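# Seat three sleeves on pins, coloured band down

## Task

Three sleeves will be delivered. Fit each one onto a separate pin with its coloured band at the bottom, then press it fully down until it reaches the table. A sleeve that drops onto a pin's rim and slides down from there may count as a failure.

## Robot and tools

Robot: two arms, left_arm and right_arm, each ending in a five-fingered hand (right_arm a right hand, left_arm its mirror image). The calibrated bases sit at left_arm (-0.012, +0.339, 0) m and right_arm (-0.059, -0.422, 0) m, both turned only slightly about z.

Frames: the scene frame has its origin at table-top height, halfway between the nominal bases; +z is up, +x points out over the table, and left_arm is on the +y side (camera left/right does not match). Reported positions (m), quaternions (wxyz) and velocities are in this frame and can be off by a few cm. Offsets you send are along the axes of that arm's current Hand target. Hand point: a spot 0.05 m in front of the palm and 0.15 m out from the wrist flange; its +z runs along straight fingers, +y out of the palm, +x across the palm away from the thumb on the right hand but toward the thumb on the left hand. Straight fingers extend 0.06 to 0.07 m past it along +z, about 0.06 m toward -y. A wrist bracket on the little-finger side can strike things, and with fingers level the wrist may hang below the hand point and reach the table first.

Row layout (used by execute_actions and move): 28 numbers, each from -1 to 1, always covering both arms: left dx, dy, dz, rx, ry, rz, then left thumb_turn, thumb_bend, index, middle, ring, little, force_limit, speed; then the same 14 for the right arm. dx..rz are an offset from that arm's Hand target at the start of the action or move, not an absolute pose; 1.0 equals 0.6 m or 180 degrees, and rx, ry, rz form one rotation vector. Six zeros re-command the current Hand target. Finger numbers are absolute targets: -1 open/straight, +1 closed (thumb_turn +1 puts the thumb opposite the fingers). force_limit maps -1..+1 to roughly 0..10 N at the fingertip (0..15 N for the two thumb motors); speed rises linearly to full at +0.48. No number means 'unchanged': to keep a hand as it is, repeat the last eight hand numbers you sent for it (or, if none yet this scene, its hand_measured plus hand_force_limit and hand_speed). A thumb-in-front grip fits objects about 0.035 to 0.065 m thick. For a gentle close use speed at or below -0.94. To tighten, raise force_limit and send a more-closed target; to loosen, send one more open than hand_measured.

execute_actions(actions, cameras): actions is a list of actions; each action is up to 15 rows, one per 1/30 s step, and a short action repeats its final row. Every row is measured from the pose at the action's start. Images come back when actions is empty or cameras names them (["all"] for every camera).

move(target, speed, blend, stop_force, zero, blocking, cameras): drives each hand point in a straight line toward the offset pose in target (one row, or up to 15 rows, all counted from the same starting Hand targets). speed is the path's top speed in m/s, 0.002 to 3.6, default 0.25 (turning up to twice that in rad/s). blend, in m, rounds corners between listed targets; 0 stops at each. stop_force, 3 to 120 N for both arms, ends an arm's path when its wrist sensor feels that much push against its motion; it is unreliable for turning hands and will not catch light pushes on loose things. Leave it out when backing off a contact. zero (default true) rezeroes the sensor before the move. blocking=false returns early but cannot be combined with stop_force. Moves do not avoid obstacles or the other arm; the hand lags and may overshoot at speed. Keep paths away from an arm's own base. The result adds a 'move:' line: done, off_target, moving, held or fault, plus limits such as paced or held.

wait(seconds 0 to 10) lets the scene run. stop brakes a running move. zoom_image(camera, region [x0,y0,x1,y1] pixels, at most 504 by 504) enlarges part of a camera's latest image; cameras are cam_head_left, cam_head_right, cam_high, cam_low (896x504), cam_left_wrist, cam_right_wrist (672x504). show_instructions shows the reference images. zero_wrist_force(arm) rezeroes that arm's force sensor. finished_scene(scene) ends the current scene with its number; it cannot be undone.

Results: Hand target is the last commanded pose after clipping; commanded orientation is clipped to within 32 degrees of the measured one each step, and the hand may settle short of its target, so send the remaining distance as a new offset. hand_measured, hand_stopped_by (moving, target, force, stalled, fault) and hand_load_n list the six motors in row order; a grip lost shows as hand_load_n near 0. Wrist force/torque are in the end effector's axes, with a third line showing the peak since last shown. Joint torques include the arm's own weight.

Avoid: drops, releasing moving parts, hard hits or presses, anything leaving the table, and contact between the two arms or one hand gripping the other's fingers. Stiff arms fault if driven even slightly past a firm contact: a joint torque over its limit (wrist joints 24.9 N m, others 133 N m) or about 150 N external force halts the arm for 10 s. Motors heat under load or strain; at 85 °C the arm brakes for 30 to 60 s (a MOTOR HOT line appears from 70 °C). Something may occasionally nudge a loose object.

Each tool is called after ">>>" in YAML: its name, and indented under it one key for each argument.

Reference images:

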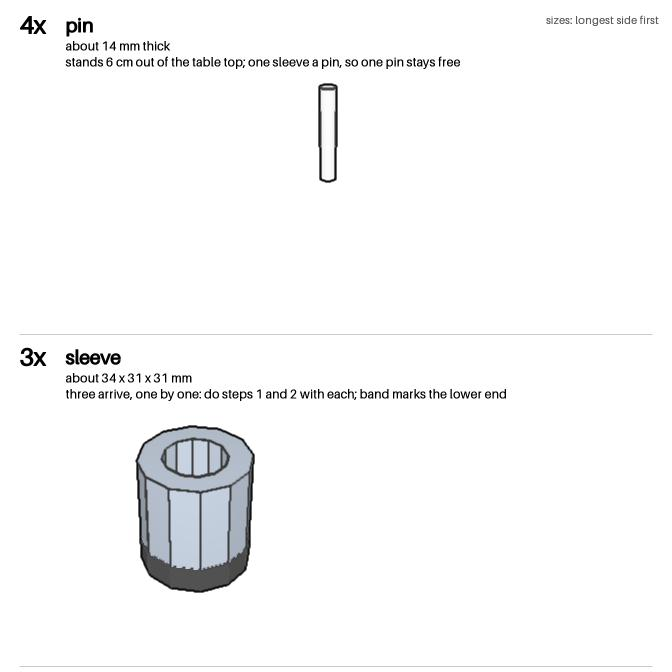

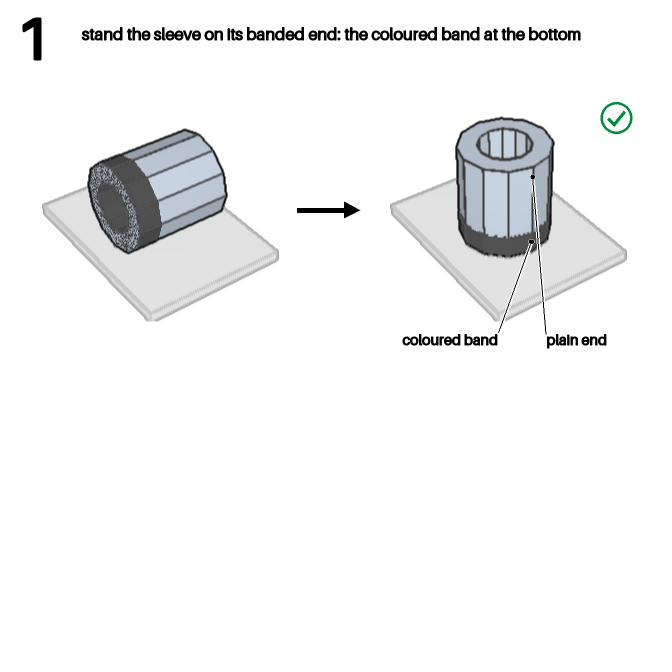

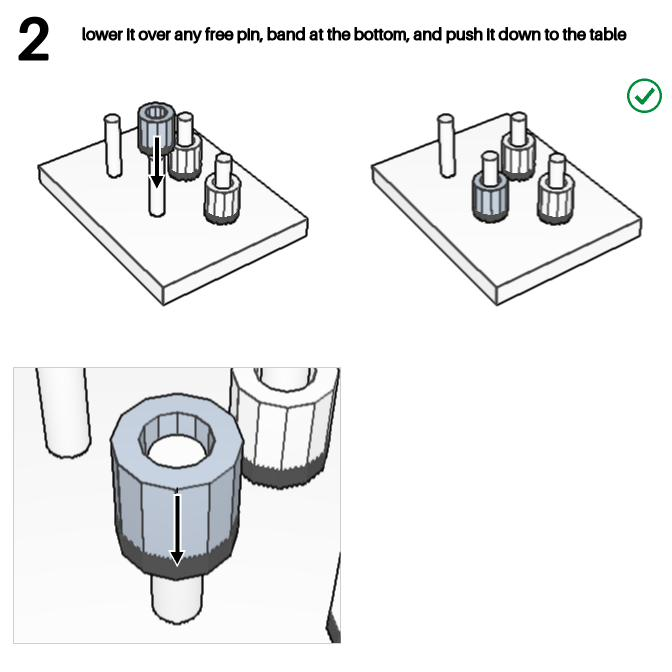

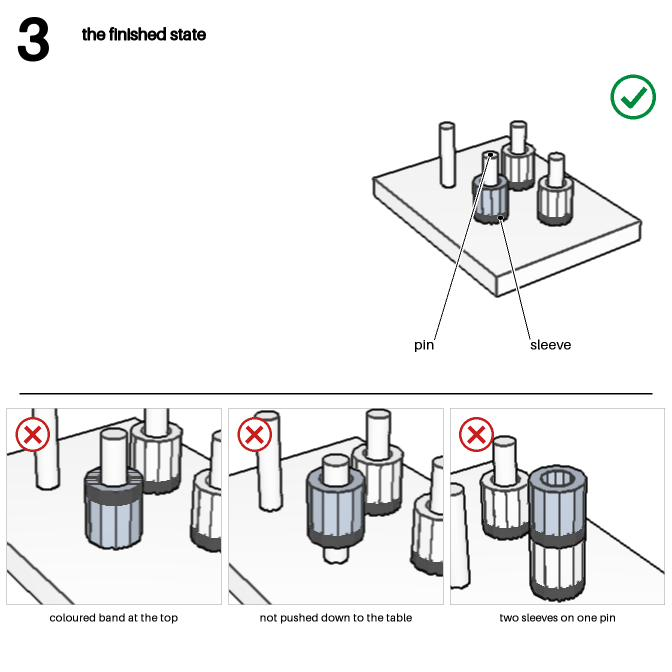

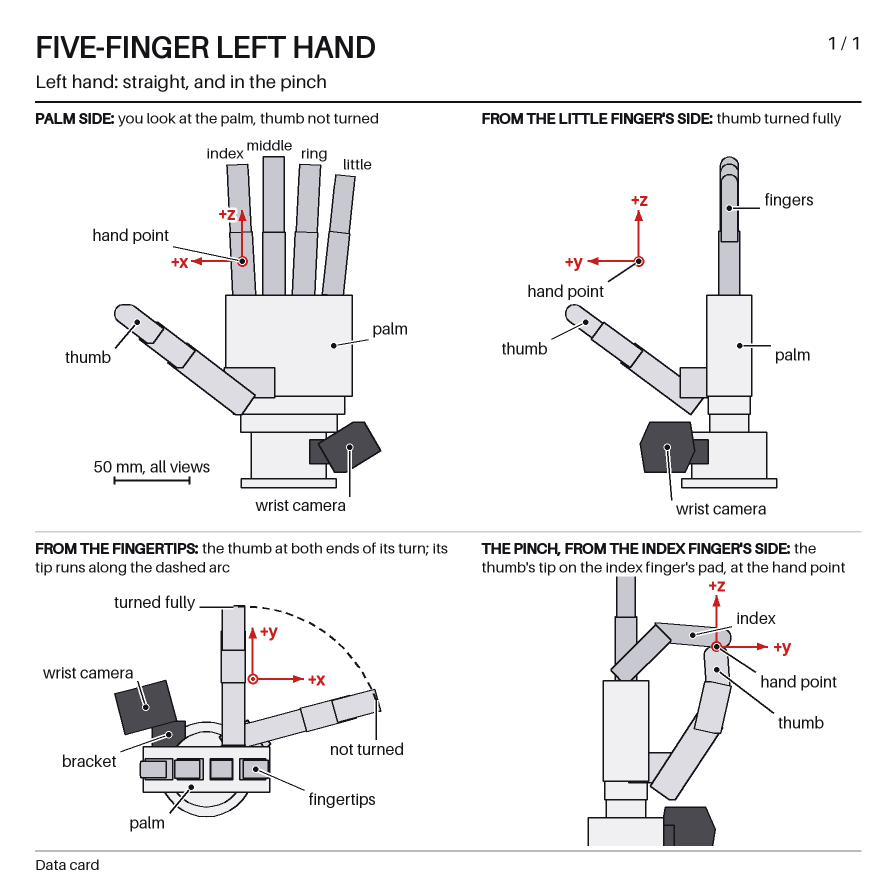

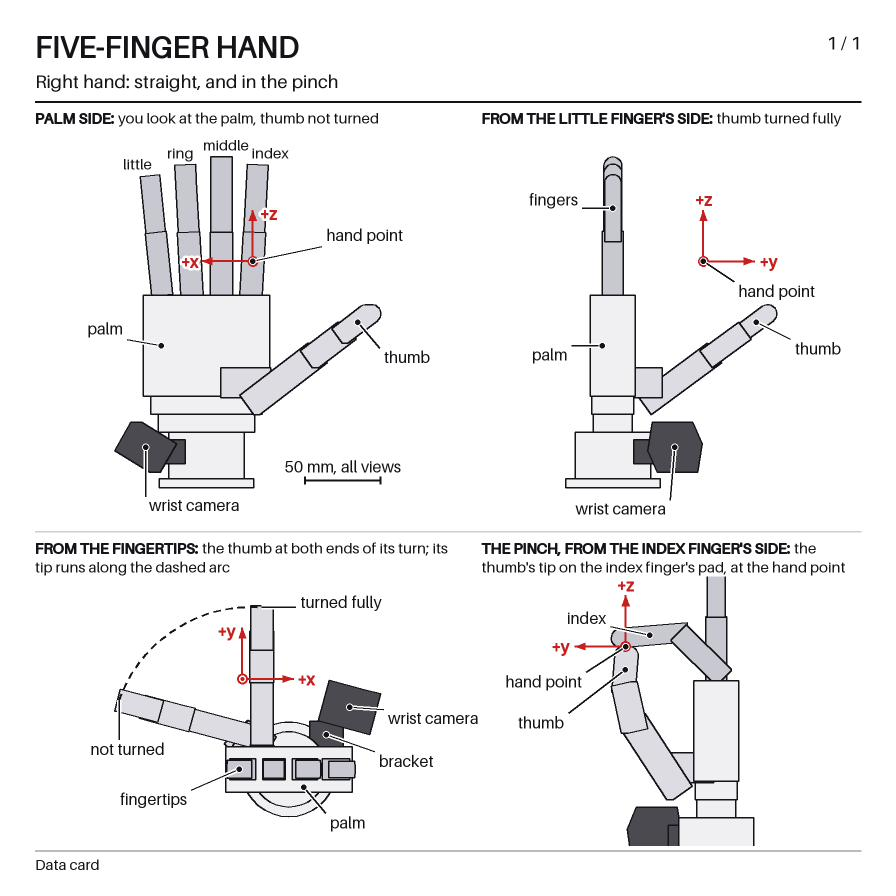

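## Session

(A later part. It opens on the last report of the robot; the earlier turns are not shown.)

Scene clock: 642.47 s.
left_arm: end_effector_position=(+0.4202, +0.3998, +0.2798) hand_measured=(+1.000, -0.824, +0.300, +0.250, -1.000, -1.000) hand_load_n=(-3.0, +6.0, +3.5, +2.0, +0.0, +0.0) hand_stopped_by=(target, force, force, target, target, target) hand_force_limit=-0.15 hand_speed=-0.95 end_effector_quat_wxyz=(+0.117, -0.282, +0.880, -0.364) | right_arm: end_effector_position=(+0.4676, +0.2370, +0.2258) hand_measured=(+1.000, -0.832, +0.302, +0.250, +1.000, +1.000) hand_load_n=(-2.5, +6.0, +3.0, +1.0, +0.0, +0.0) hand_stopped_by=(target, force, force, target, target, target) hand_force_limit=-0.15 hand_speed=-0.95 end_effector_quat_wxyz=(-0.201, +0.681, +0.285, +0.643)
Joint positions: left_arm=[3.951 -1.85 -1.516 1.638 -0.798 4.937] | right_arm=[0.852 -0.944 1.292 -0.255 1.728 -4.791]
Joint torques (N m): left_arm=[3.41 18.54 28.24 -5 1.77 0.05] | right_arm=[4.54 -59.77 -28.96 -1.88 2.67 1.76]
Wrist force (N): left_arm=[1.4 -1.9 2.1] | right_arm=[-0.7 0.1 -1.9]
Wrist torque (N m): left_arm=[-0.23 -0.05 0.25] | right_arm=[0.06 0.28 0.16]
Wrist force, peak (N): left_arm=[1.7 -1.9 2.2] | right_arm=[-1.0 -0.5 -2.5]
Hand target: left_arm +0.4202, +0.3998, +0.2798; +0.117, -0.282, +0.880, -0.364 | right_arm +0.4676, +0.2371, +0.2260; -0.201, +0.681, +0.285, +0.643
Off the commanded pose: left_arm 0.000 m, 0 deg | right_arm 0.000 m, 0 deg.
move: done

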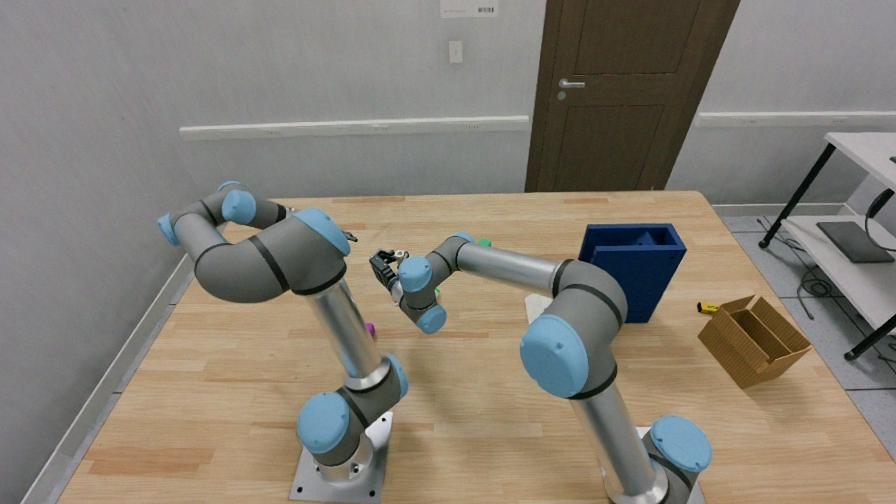

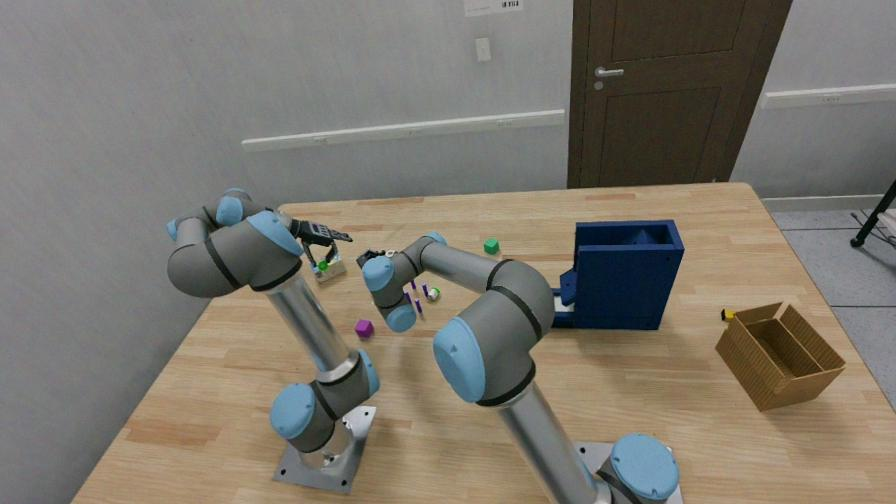

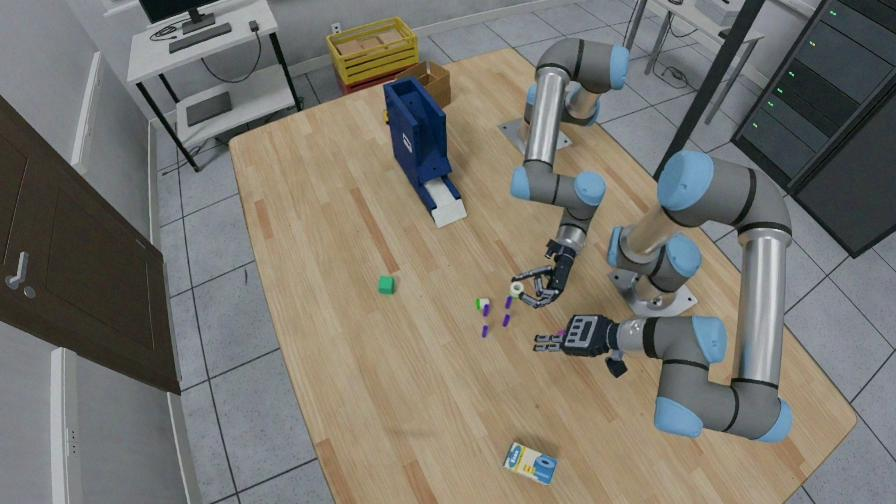

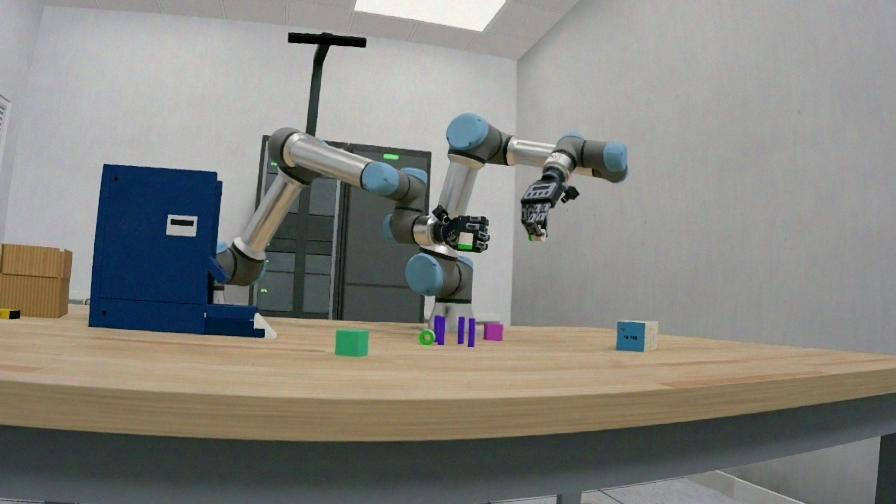

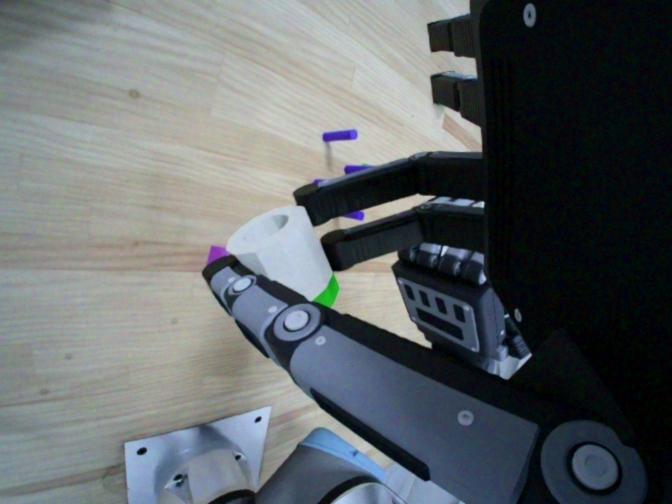

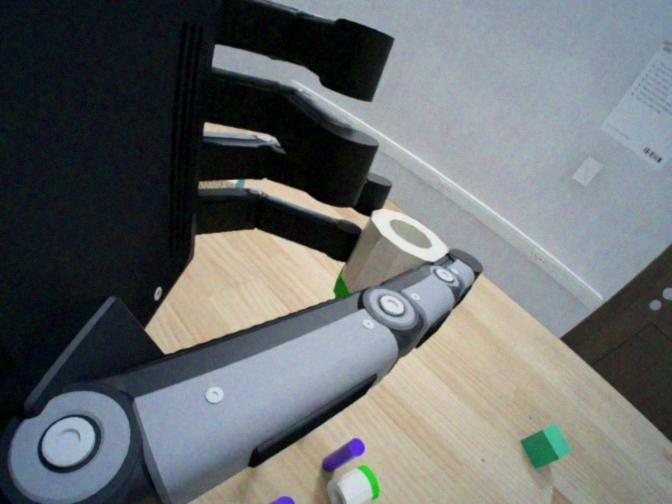

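>>> move:
  target:
    - [0, 0, 0, 0, 0, 0, 1, 0.1, 0.6, 0.25, -1, -1, -0.15, -0.95, -0.211, 0.0148, 0.0207, -0.0018, 0.0234, 0.0032, 1, 0.1, 0.6, 0.25, 1, 1, -0.15, -0.95]
  cameras: ["cam_right_wrist", "cam_left_wrist", "cam_low", "cam_high", "cam_head_left", "cam_head_right"]
  speed: 0.15

>>> zoom_image:
  camera: "cam_low"
  region: [410, 285, 490, 355]

>>> zoom_image:
  camera: "cam_high"
  region: [475, 265, 545, 345]

>>> zoom_image:
  camera: "cam_head_right"
  region: [370, 240, 450, 330]

>>> zoom_image:
  camera: "cam_head_left"
  region: [370, 240, 450, 330]

Scene clock: 672.60 s.
left_arm: end_effector_position=(+0.4202, +0.3998, +0.2798) hand_measured=(+1.000, -0.824, +0.300, +0.250, -1.000, -1.000) hand_load_n=(-2.5, +6.0, +3.5, +2.0, +0.0, +0.0) hand_stopped_by=(target, force, force, target, target, target) hand_force_limit=-0.15 hand_speed=-0.95 end_effector_quat_wxyz=(+0.117, -0.282, +0.880, -0.364) | right_arm: end_effector_position=(+0.4816, +0.2219, +0.1001) hand_measured=(+1.000, -0.832, +0.302, +0.250, +1.000, +1.000) hand_load_n=(-2.0, +6.5, +3.0, +1.0, +0.0, +0.0) hand_stopped_by=(target, force, force, target, target, target) hand_force_limit=-0.15 hand_speed=-0.95 end_effector_quat_wxyz=(-0.213, +0.659, +0.272, +0.668)
Joint positions: left_arm=[3.951 -1.85 -1.516 1.638 -0.798 4.937] | right_arm=[0.818 -0.813 1.476 -0.645 1.694 -4.793]
Joint torques (N m): left_arm=[3.67 16.6 28.38 -4.71 1.21 -0.29] | right_arm=[6.32 -56.11 -20.39 -3.19 2.56 -1.77]
Wrist force (N): left_arm=[1.5 -2.2 1.8] | right_arm=[-0.8 -0.1 -1.5]
Wrist torque (N m): left_arm=[-0.24 -0.07 0.26] | right_arm=[0.04 0.31 0.17]
Wrist force, peak (N): left_arm=[1.6 -2.2 2.0] | right_arm=[-2.4 0.2 -1.7]
Hand target: left_arm +0.4202, +0.3998, +0.2798; +0.117, -0.282, +0.880, -0.364 | right_arm +0.4816, +0.2219, +0.1001; -0.213, +0.659, +0.272, +0.668
Off the commanded pose: left_arm 0.000 m, 0 deg | right_arm 0.000 m, 0 deg.
move: done

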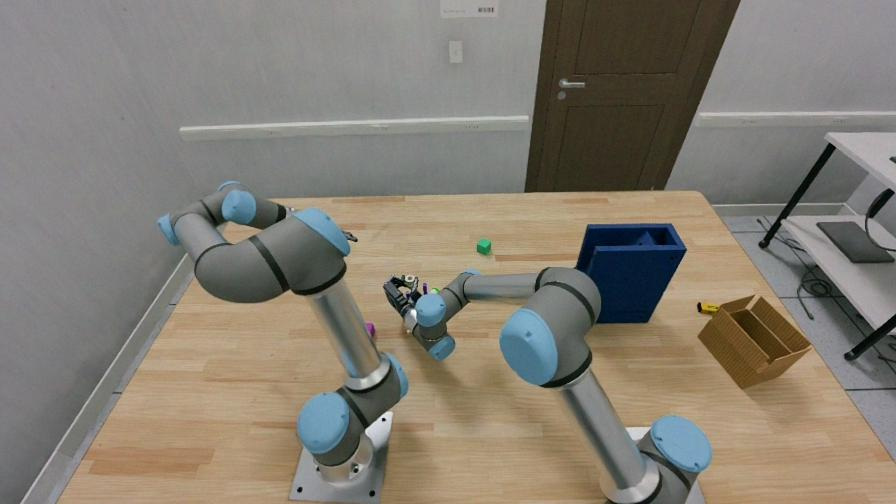

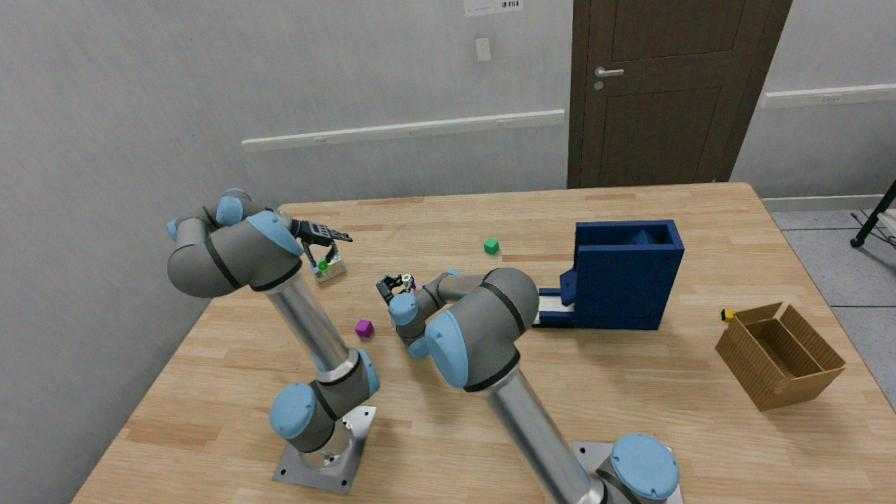

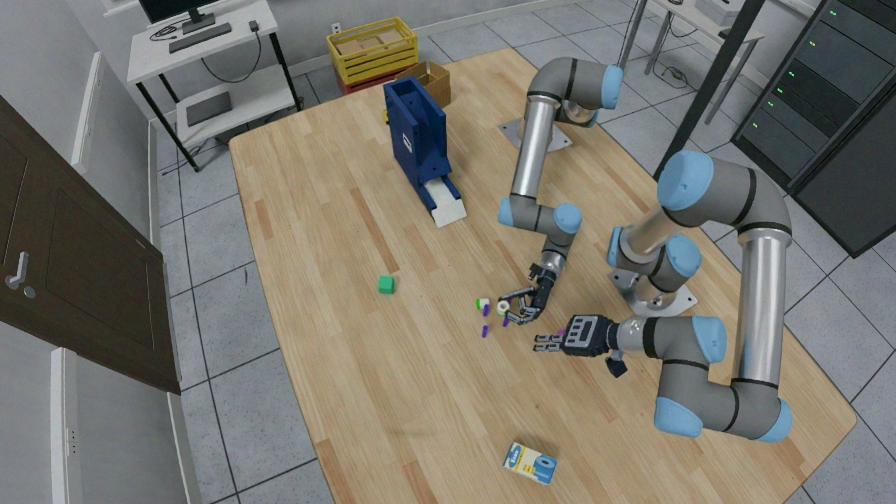

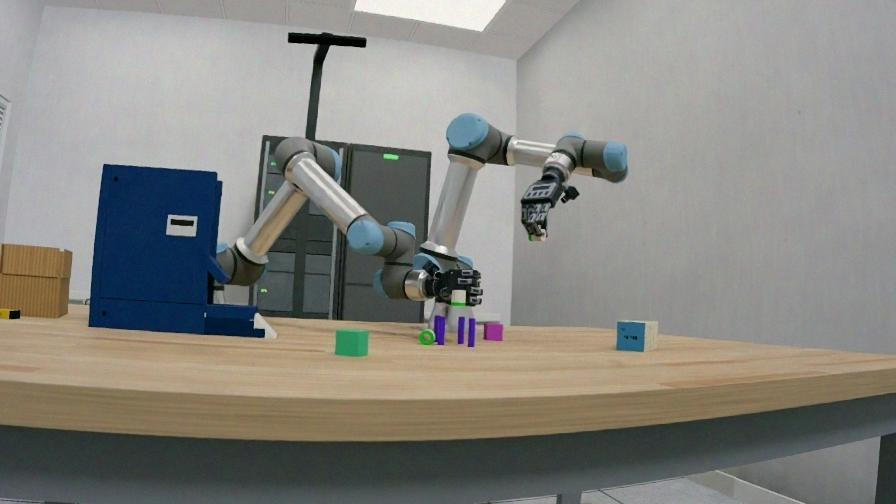

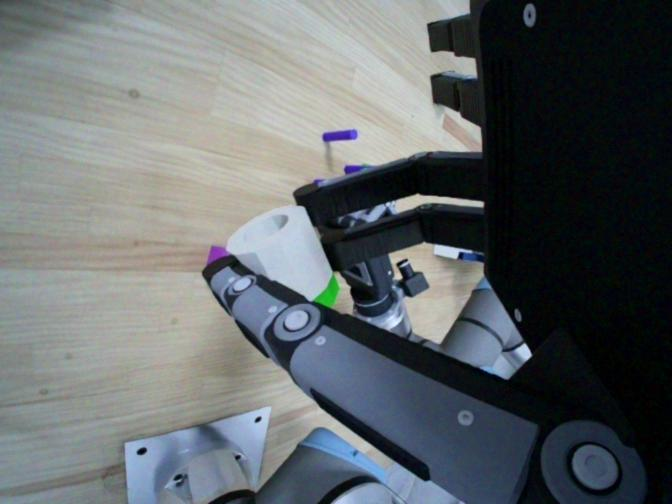

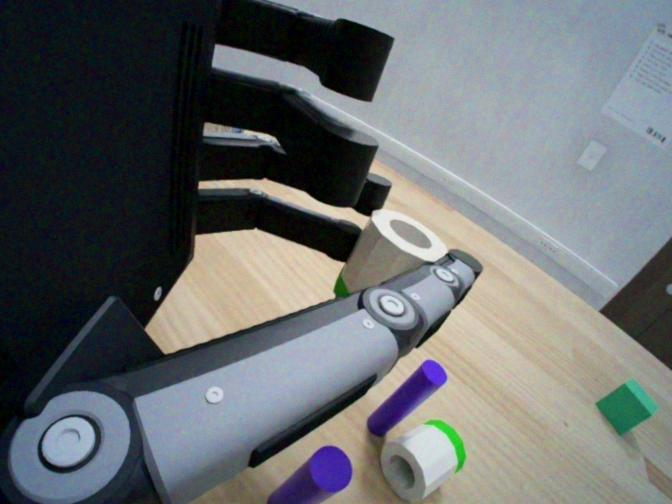

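Scaled by 6.300 from the camera's 896x504 image, which has a finer 1280x720 frame.

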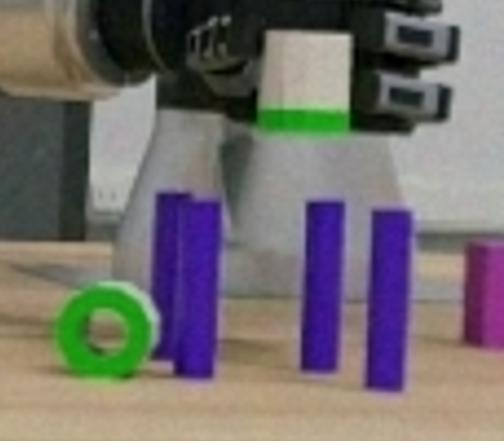

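Scaled by 6.300 from the camera's 896x504 image, which has a finer 1280x720 frame.

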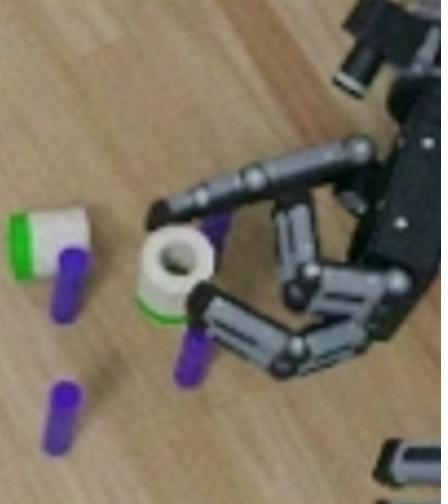

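Scaled by 5.600 from the camera's 896x504 image, which has a finer 1280x720 frame.

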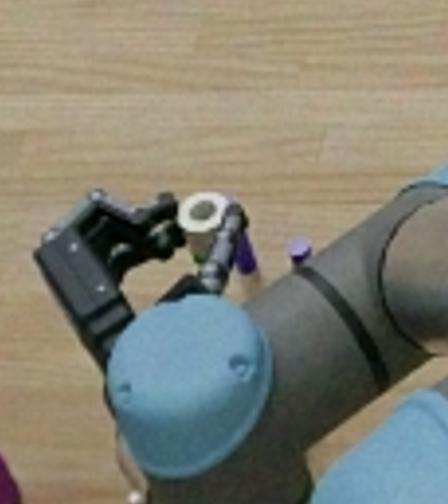

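Scaled by 5.600 from the camera's 896x504 image, which has a finer 1280x720 frame.

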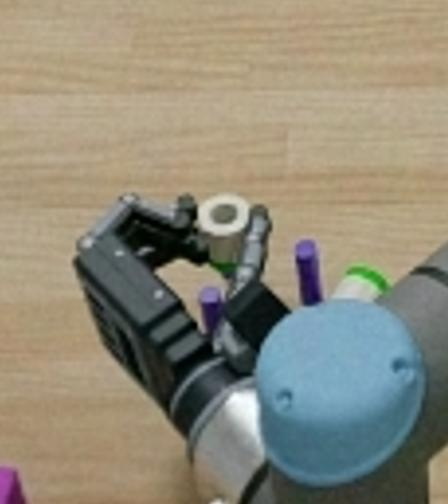

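>>> move:
  target:
    - [0, 0, 0, 0, 0, 0, 1, 0.1, 0.6, 0.25, -1, -1, -0.15, -0.95, -0.0182, -0.0238, 0.0005, 0, 0, 0, 1, 0.1, 0.6, 0.25, 1, 1, -0.15, -0.95]
  cameras: ["cam_low", "cam_high", "cam_head_left", "cam_head_right"]
  speed: 0.1

>>> zoom_image:
  camera: "cam_low"
  region: [440, 285, 490, 355]

>>> zoom_image:
  camera: "cam_high"
  region: [475, 280, 535, 340]

>>> zoom_image:
  camera: "cam_head_left"
  region: [380, 255, 440, 315]

>>> zoom_image:
  camera: "cam_head_right"
  region: [380, 255, 440, 315]

Scene clock: 693.33 s.
left_arm: end_effector_position=(+0.4202, +0.3998, +0.2798) hand_measured=(+1.000, -0.824, +0.300, +0.250, -1.000, -1.000) hand_load_n=(-3.0, +6.5, +3.5, +2.0, +0.0, +0.0) hand_stopped_by=(target, force, force, target, target, target) hand_force_limit=-0.15 hand_speed=-0.95 end_effector_quat_wxyz=(+0.117, -0.282, +0.880, -0.364) | right_arm: end_effector_position=(+0.4730, +0.2323, +0.0879) hand_measured=(+1.000, -0.832, +0.302, +0.250, +1.000, +1.000) hand_load_n=(-2.0, +6.0, +3.0, +1.0, +0.0, +0.0) hand_stopped_by=(target, force, force, target, target, target) hand_force_limit=-0.15 hand_speed=-0.95 end_effector_quat_wxyz=(-0.213, +0.659, +0.272, +0.668)
Joint positions: left_arm=[3.951 -1.85 -1.516 1.638 -0.798 4.937] | right_arm=[0.84 -0.786 1.463 -0.659 1.717 -4.793]
Joint torques (N m): left_arm=[4.14 19.12 26.6 -4.72 1.17 -0.67] | right_arm=[-7.45 -60.08 -11.76 0.17 -2.5 1.91]
Wrist force (N): left_arm=[1.4 -2.1 2.0] | right_arm=[-0.8 0.1 -1.7]
Wrist torque (N m): left_arm=[-0.24 -0.05 0.25] | right_arm=[0.07 0.31 0.16]
Wrist force, peak (N): left_arm=[1.6 -2.1 2.3] | right_arm=[-0.9 0.2 -2.1]
Hand target: left_arm +0.4202, +0.3998, +0.2798; +0.117, -0.282, +0.880, -0.364 | right_arm +0.4730, +0.2322, +0.0881; -0.213, +0.659, +0.272, +0.668
Off the commanded pose: left_arm 0.000 m, 0 deg | right_arm 0.000 m, 0 deg.
move: done
Images, in order (width x height): cam_head_left 896x504, cam_head_right 896x504, cam_high 896x504, cam_low 896x504.

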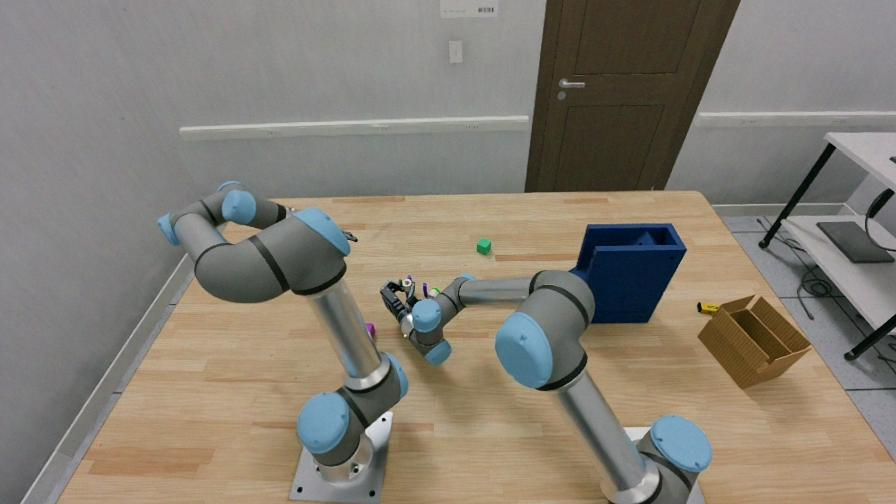

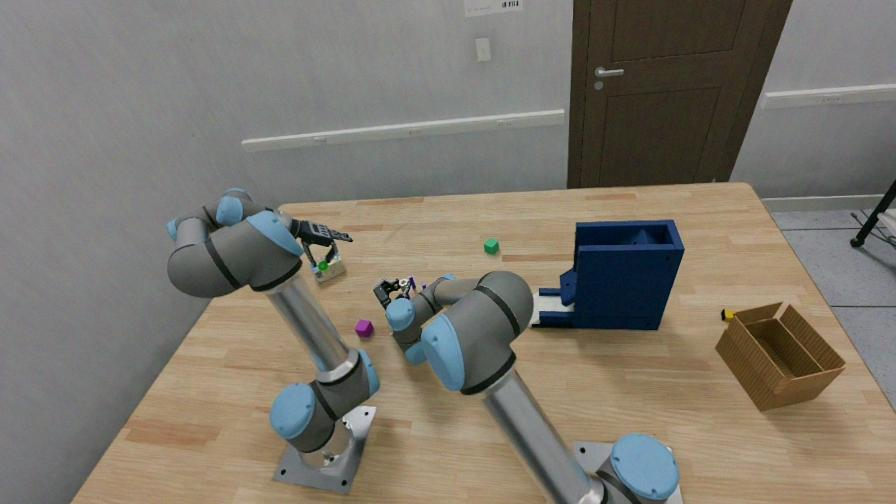

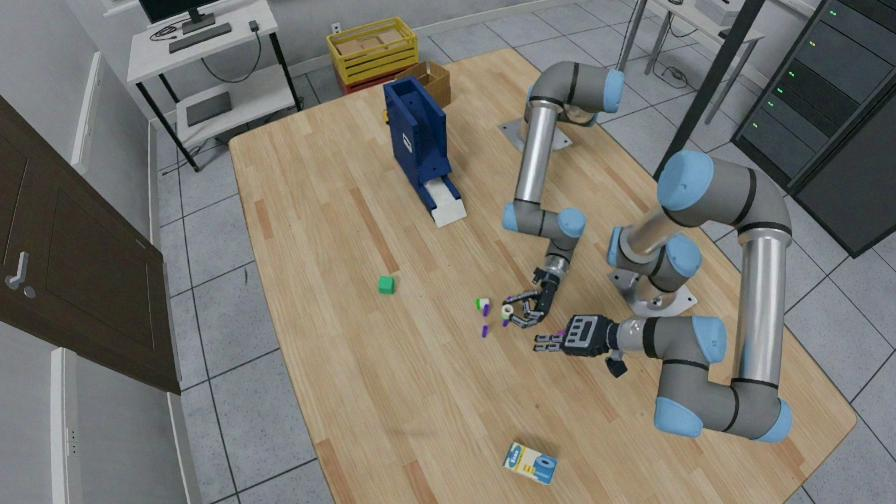

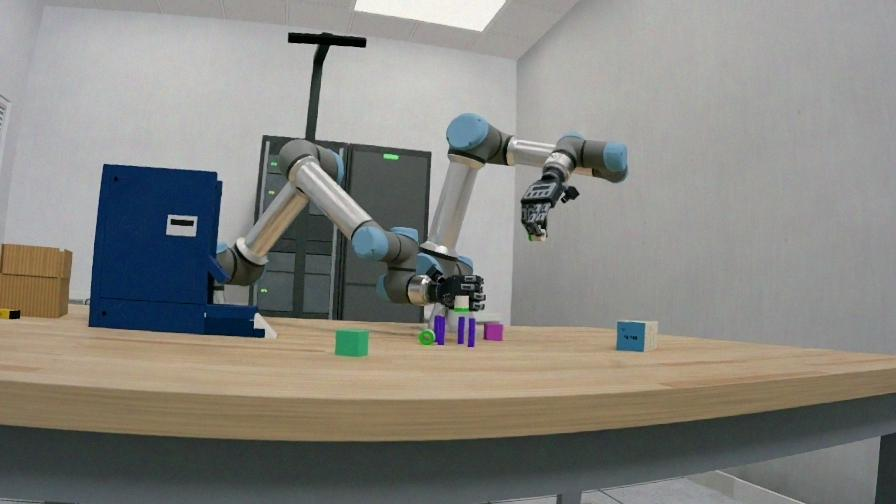

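Scaled by 7.200 from the camera's 896x504 image, which has a finer 1280x720 frame.

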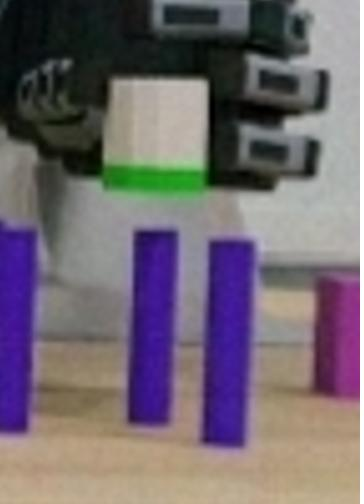

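Scaled by 8.400 from the camera's 896x504 image, which has a finer 1280x720 frame.

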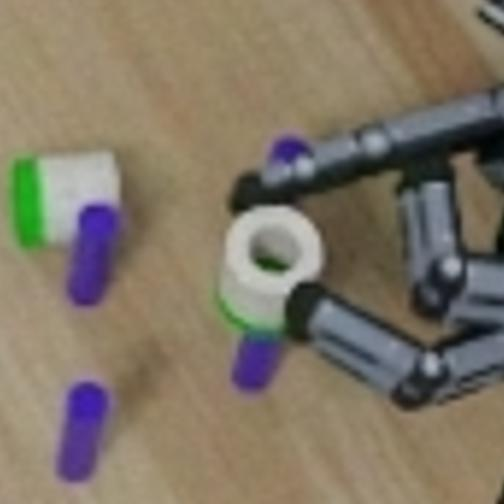

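Scaled by 8.400 from the camera's 896x504 image, which has a finer 1280x720 frame.

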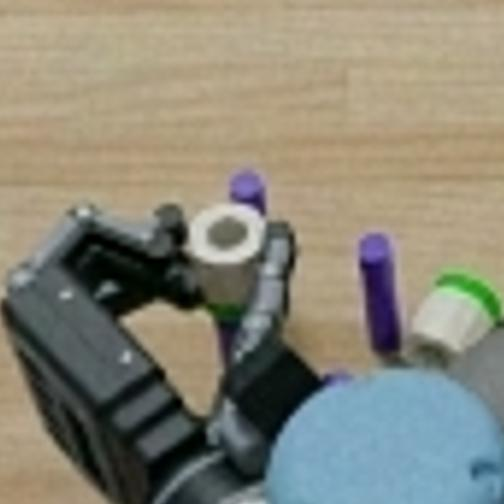

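Scaled by 8.400 from the camera's 896x504 image, which has a finer 1280x720 frame.

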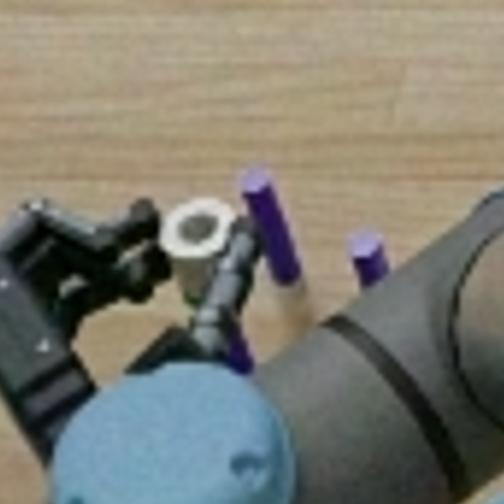

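>>> zoom_image:
  camera: "cam_head_left"
  region: [395, 270, 425, 305]

>>> zoom_image:
  camera: "cam_high"
  region: [495, 300, 520, 330]

>>> zoom_image:
  camera: "cam_low"
  region: [450, 290, 475, 350]

Scaled by 14.400 from the camera's 896x504 image, which has a finer 1280x720 frame.

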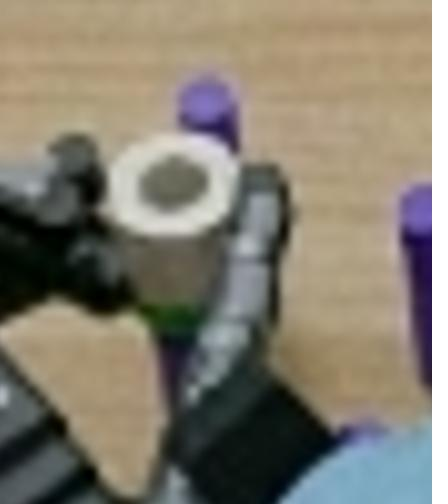

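Scaled by 16.800 from the camera's 896x504 image, which has a finer 1280x720 frame.

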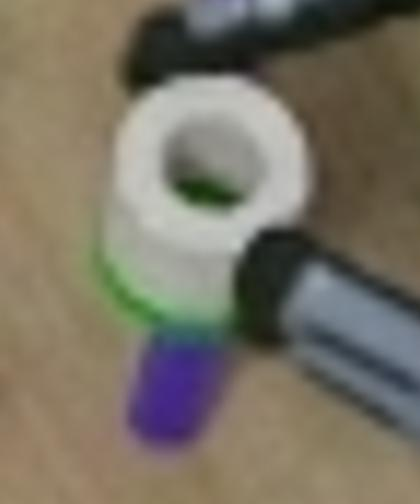

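Scaled by 8.400 from the camera's 896x504 image, which has a finer 1280x720 frame.

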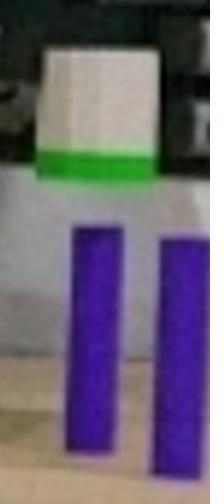

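>>> move:
  target:
    - [0,0,0,0,0,0,1,0.1,0.6,0.25,-1,-1,-0.15,-0.95,0.00025,-0.00297,0.00033,0,0,0,1,0.1,0.6,0.25,1,1,-0.15,-0.95]
    - [0,0,0,0,0,0,1,0.1,0.6,0.25,-1,-1,-0.15,-0.95,-0.03628,-0.006,0.00094,0,0,0,1,0.1,0.6,0.25,1,1,-0.15,-0.95]
  speed: 0.02
  stop_force: 4
  cameras: ["cam_low","cam_high","cam_head_left"]

Scene clock: 728.93 s.
left_arm: end_effector_position=(+0.4202, +0.3998, +0.2798) hand_measured=(+1.000, -0.824, +0.300, +0.250, -1.000, -1.000) hand_load_n=(-3.0, +6.0, +3.0, +1.5, +0.0, +0.0) hand_stopped_by=(target, force, force, target, target, target) hand_force_limit=-0.15 hand_speed=-0.95 end_effector_quat_wxyz=(+0.117, -0.282, +0.880, -0.364) | right_arm: end_effector_position=(+0.4720, +0.2337, +0.0763) hand_measured=(+1.000, -0.832, +0.302, +0.250, +1.000, +1.000) hand_load_n=(-2.0, +5.5, +2.0, +1.5, +0.0, +0.0) hand_stopped_by=(target, force, force, target, target, target) hand_force_limit=-0.15 hand_speed=-0.95 end_effector_quat_wxyz=(-0.213, +0.659, +0.272, +0.668)
Joint positions: left_arm=[3.951 -1.85 -1.516 1.638 -0.798 4.937] | right_arm=[0.843 -0.767 1.463 -0.678 1.719 -4.793]
Joint torques (N m): left_arm=[4.27 19.35 25.07 -4.73 0.61 -1.08] | right_arm=[-4.02 -62.33 -25.37 -3.34 -1.34 1.99]
Wrist force (N): left_arm=[1.6 -1.9 2.0] | right_arm=[-0.8 0.4 -1.6]
Wrist torque (N m): left_arm=[-0.23 -0.08 0.26] | right_arm=[0.10 0.32 0.15]
Wrist force, peak (N): left_arm=[1.7 -2.2 2.0] | right_arm=[6.6 1.8 -1.2]
Hand target: left_arm +0.4202, +0.3998, +0.2798; +0.117, -0.282, +0.880, -0.364 | right_arm +0.4720, +0.2337, +0.0763; -0.213, +0.659, +0.272, +0.668 (not the last commanded pose)
Off the commanded pose: left_arm 0.000 m, 0 deg | right_arm 0.010 m, 0 deg.
move: contact (right_arm); path passed 1 of 2 targets
Images, in order (width x height): cam_head_left 896x504, cam_high 896x504, cam_low 896x504.

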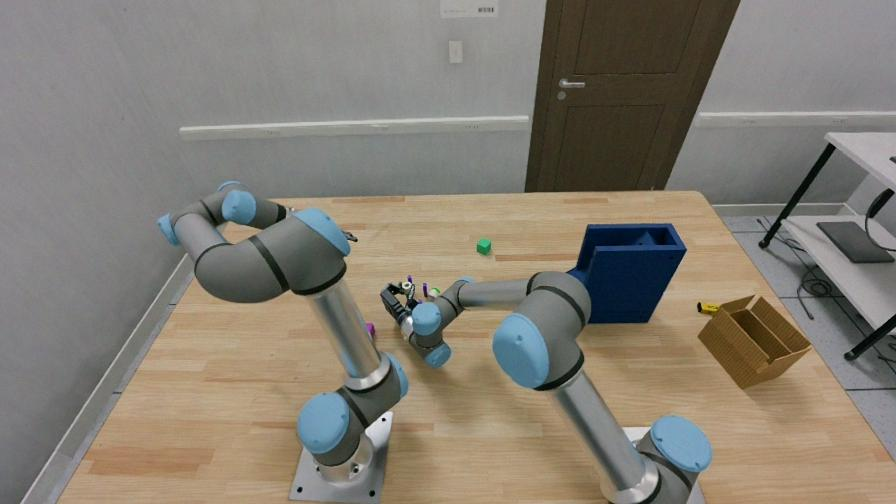

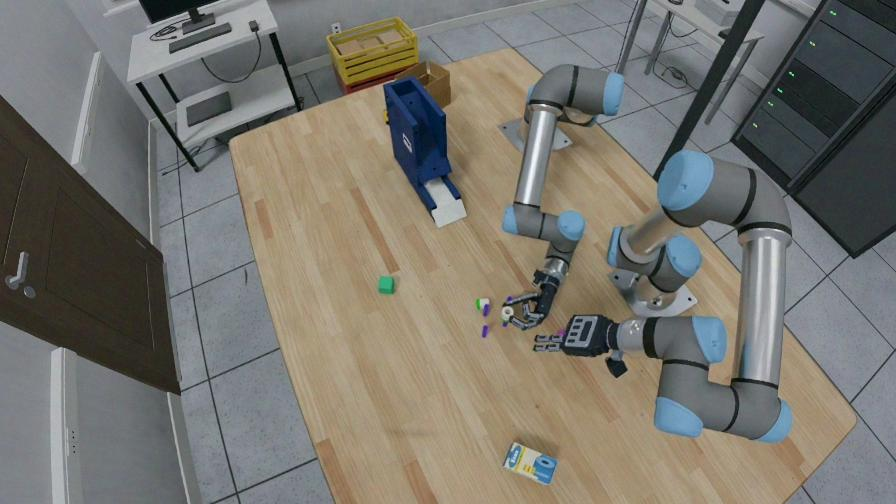

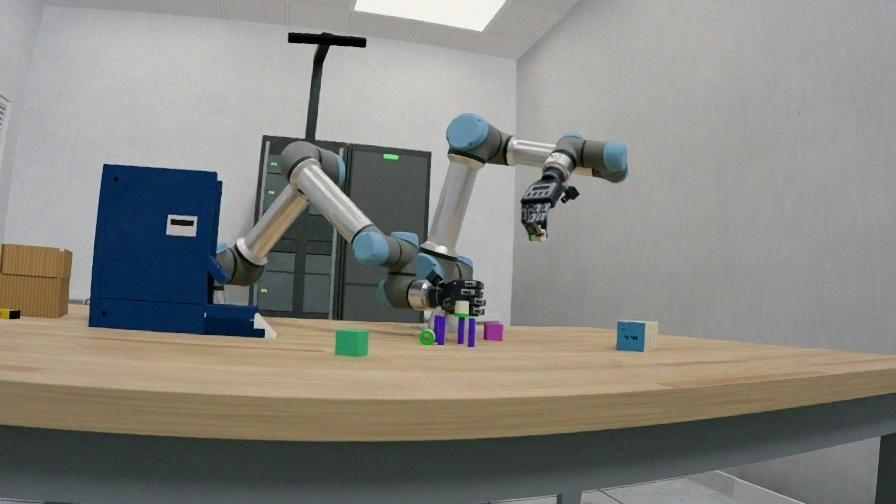

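>>> zoom_image:
  camera: "cam_low"
  region: [420, 270, 520, 360]

>>> zoom_image:
  camera: "cam_high"
  region: [460, 270, 560, 350]

>>> zoom_image:
  camera: "cam_head_left"
  region: [370, 260, 460, 330]

Scaled by 5.040 from the camera's 896x504 image, which has a finer 1280x720 frame.

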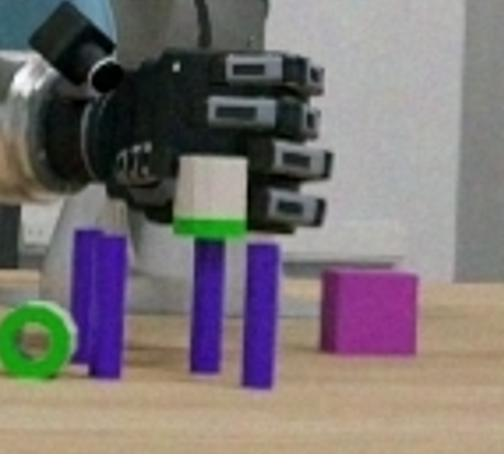

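Scaled by 5.040 from the camera's 896x504 image, which has a finer 1280x720 frame.

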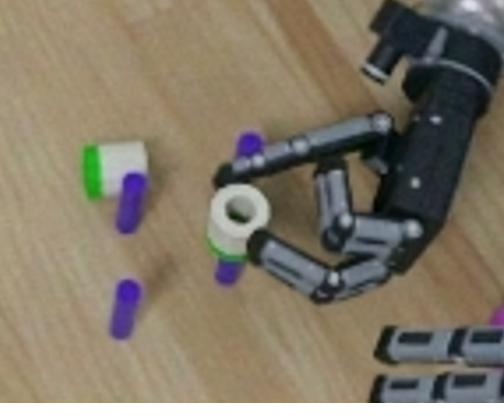

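Scaled by 5.600 from the camera's 896x504 image, which has a finer 1280x720 frame.

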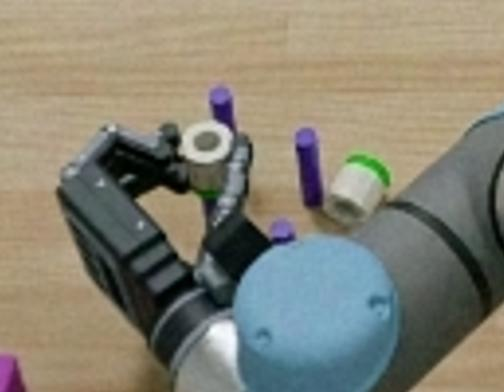

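>>> zoom_image:
  camera: "cam_high"
  region: [495, 298, 519, 330]

>>> zoom_image:
  camera: "cam_low"
  region: [445, 295, 480, 350]

>>> zoom_image:
  camera: "cam_head_left"
  region: [395, 272, 420, 306]

Scaled by 15.750 from the camera's 896x504 image, which has a finer 1280x720 frame.

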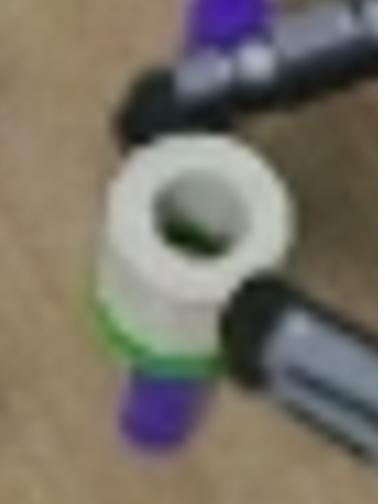

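Scaled by 9.164 from the camera's 896x504 image, which has a finer 1280x720 frame.

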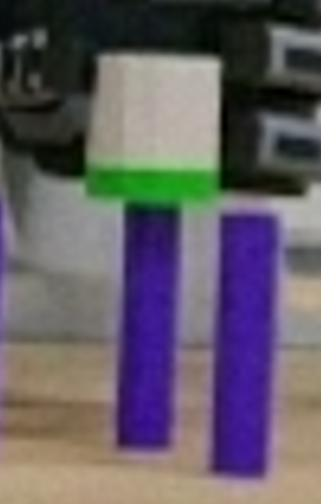

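Scaled by 14.824 from the camera's 896x504 image, which has a finer 1280x720 frame.

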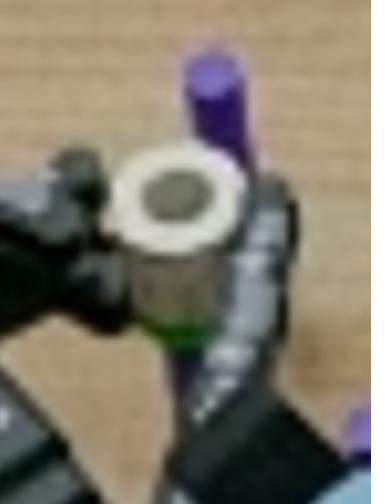

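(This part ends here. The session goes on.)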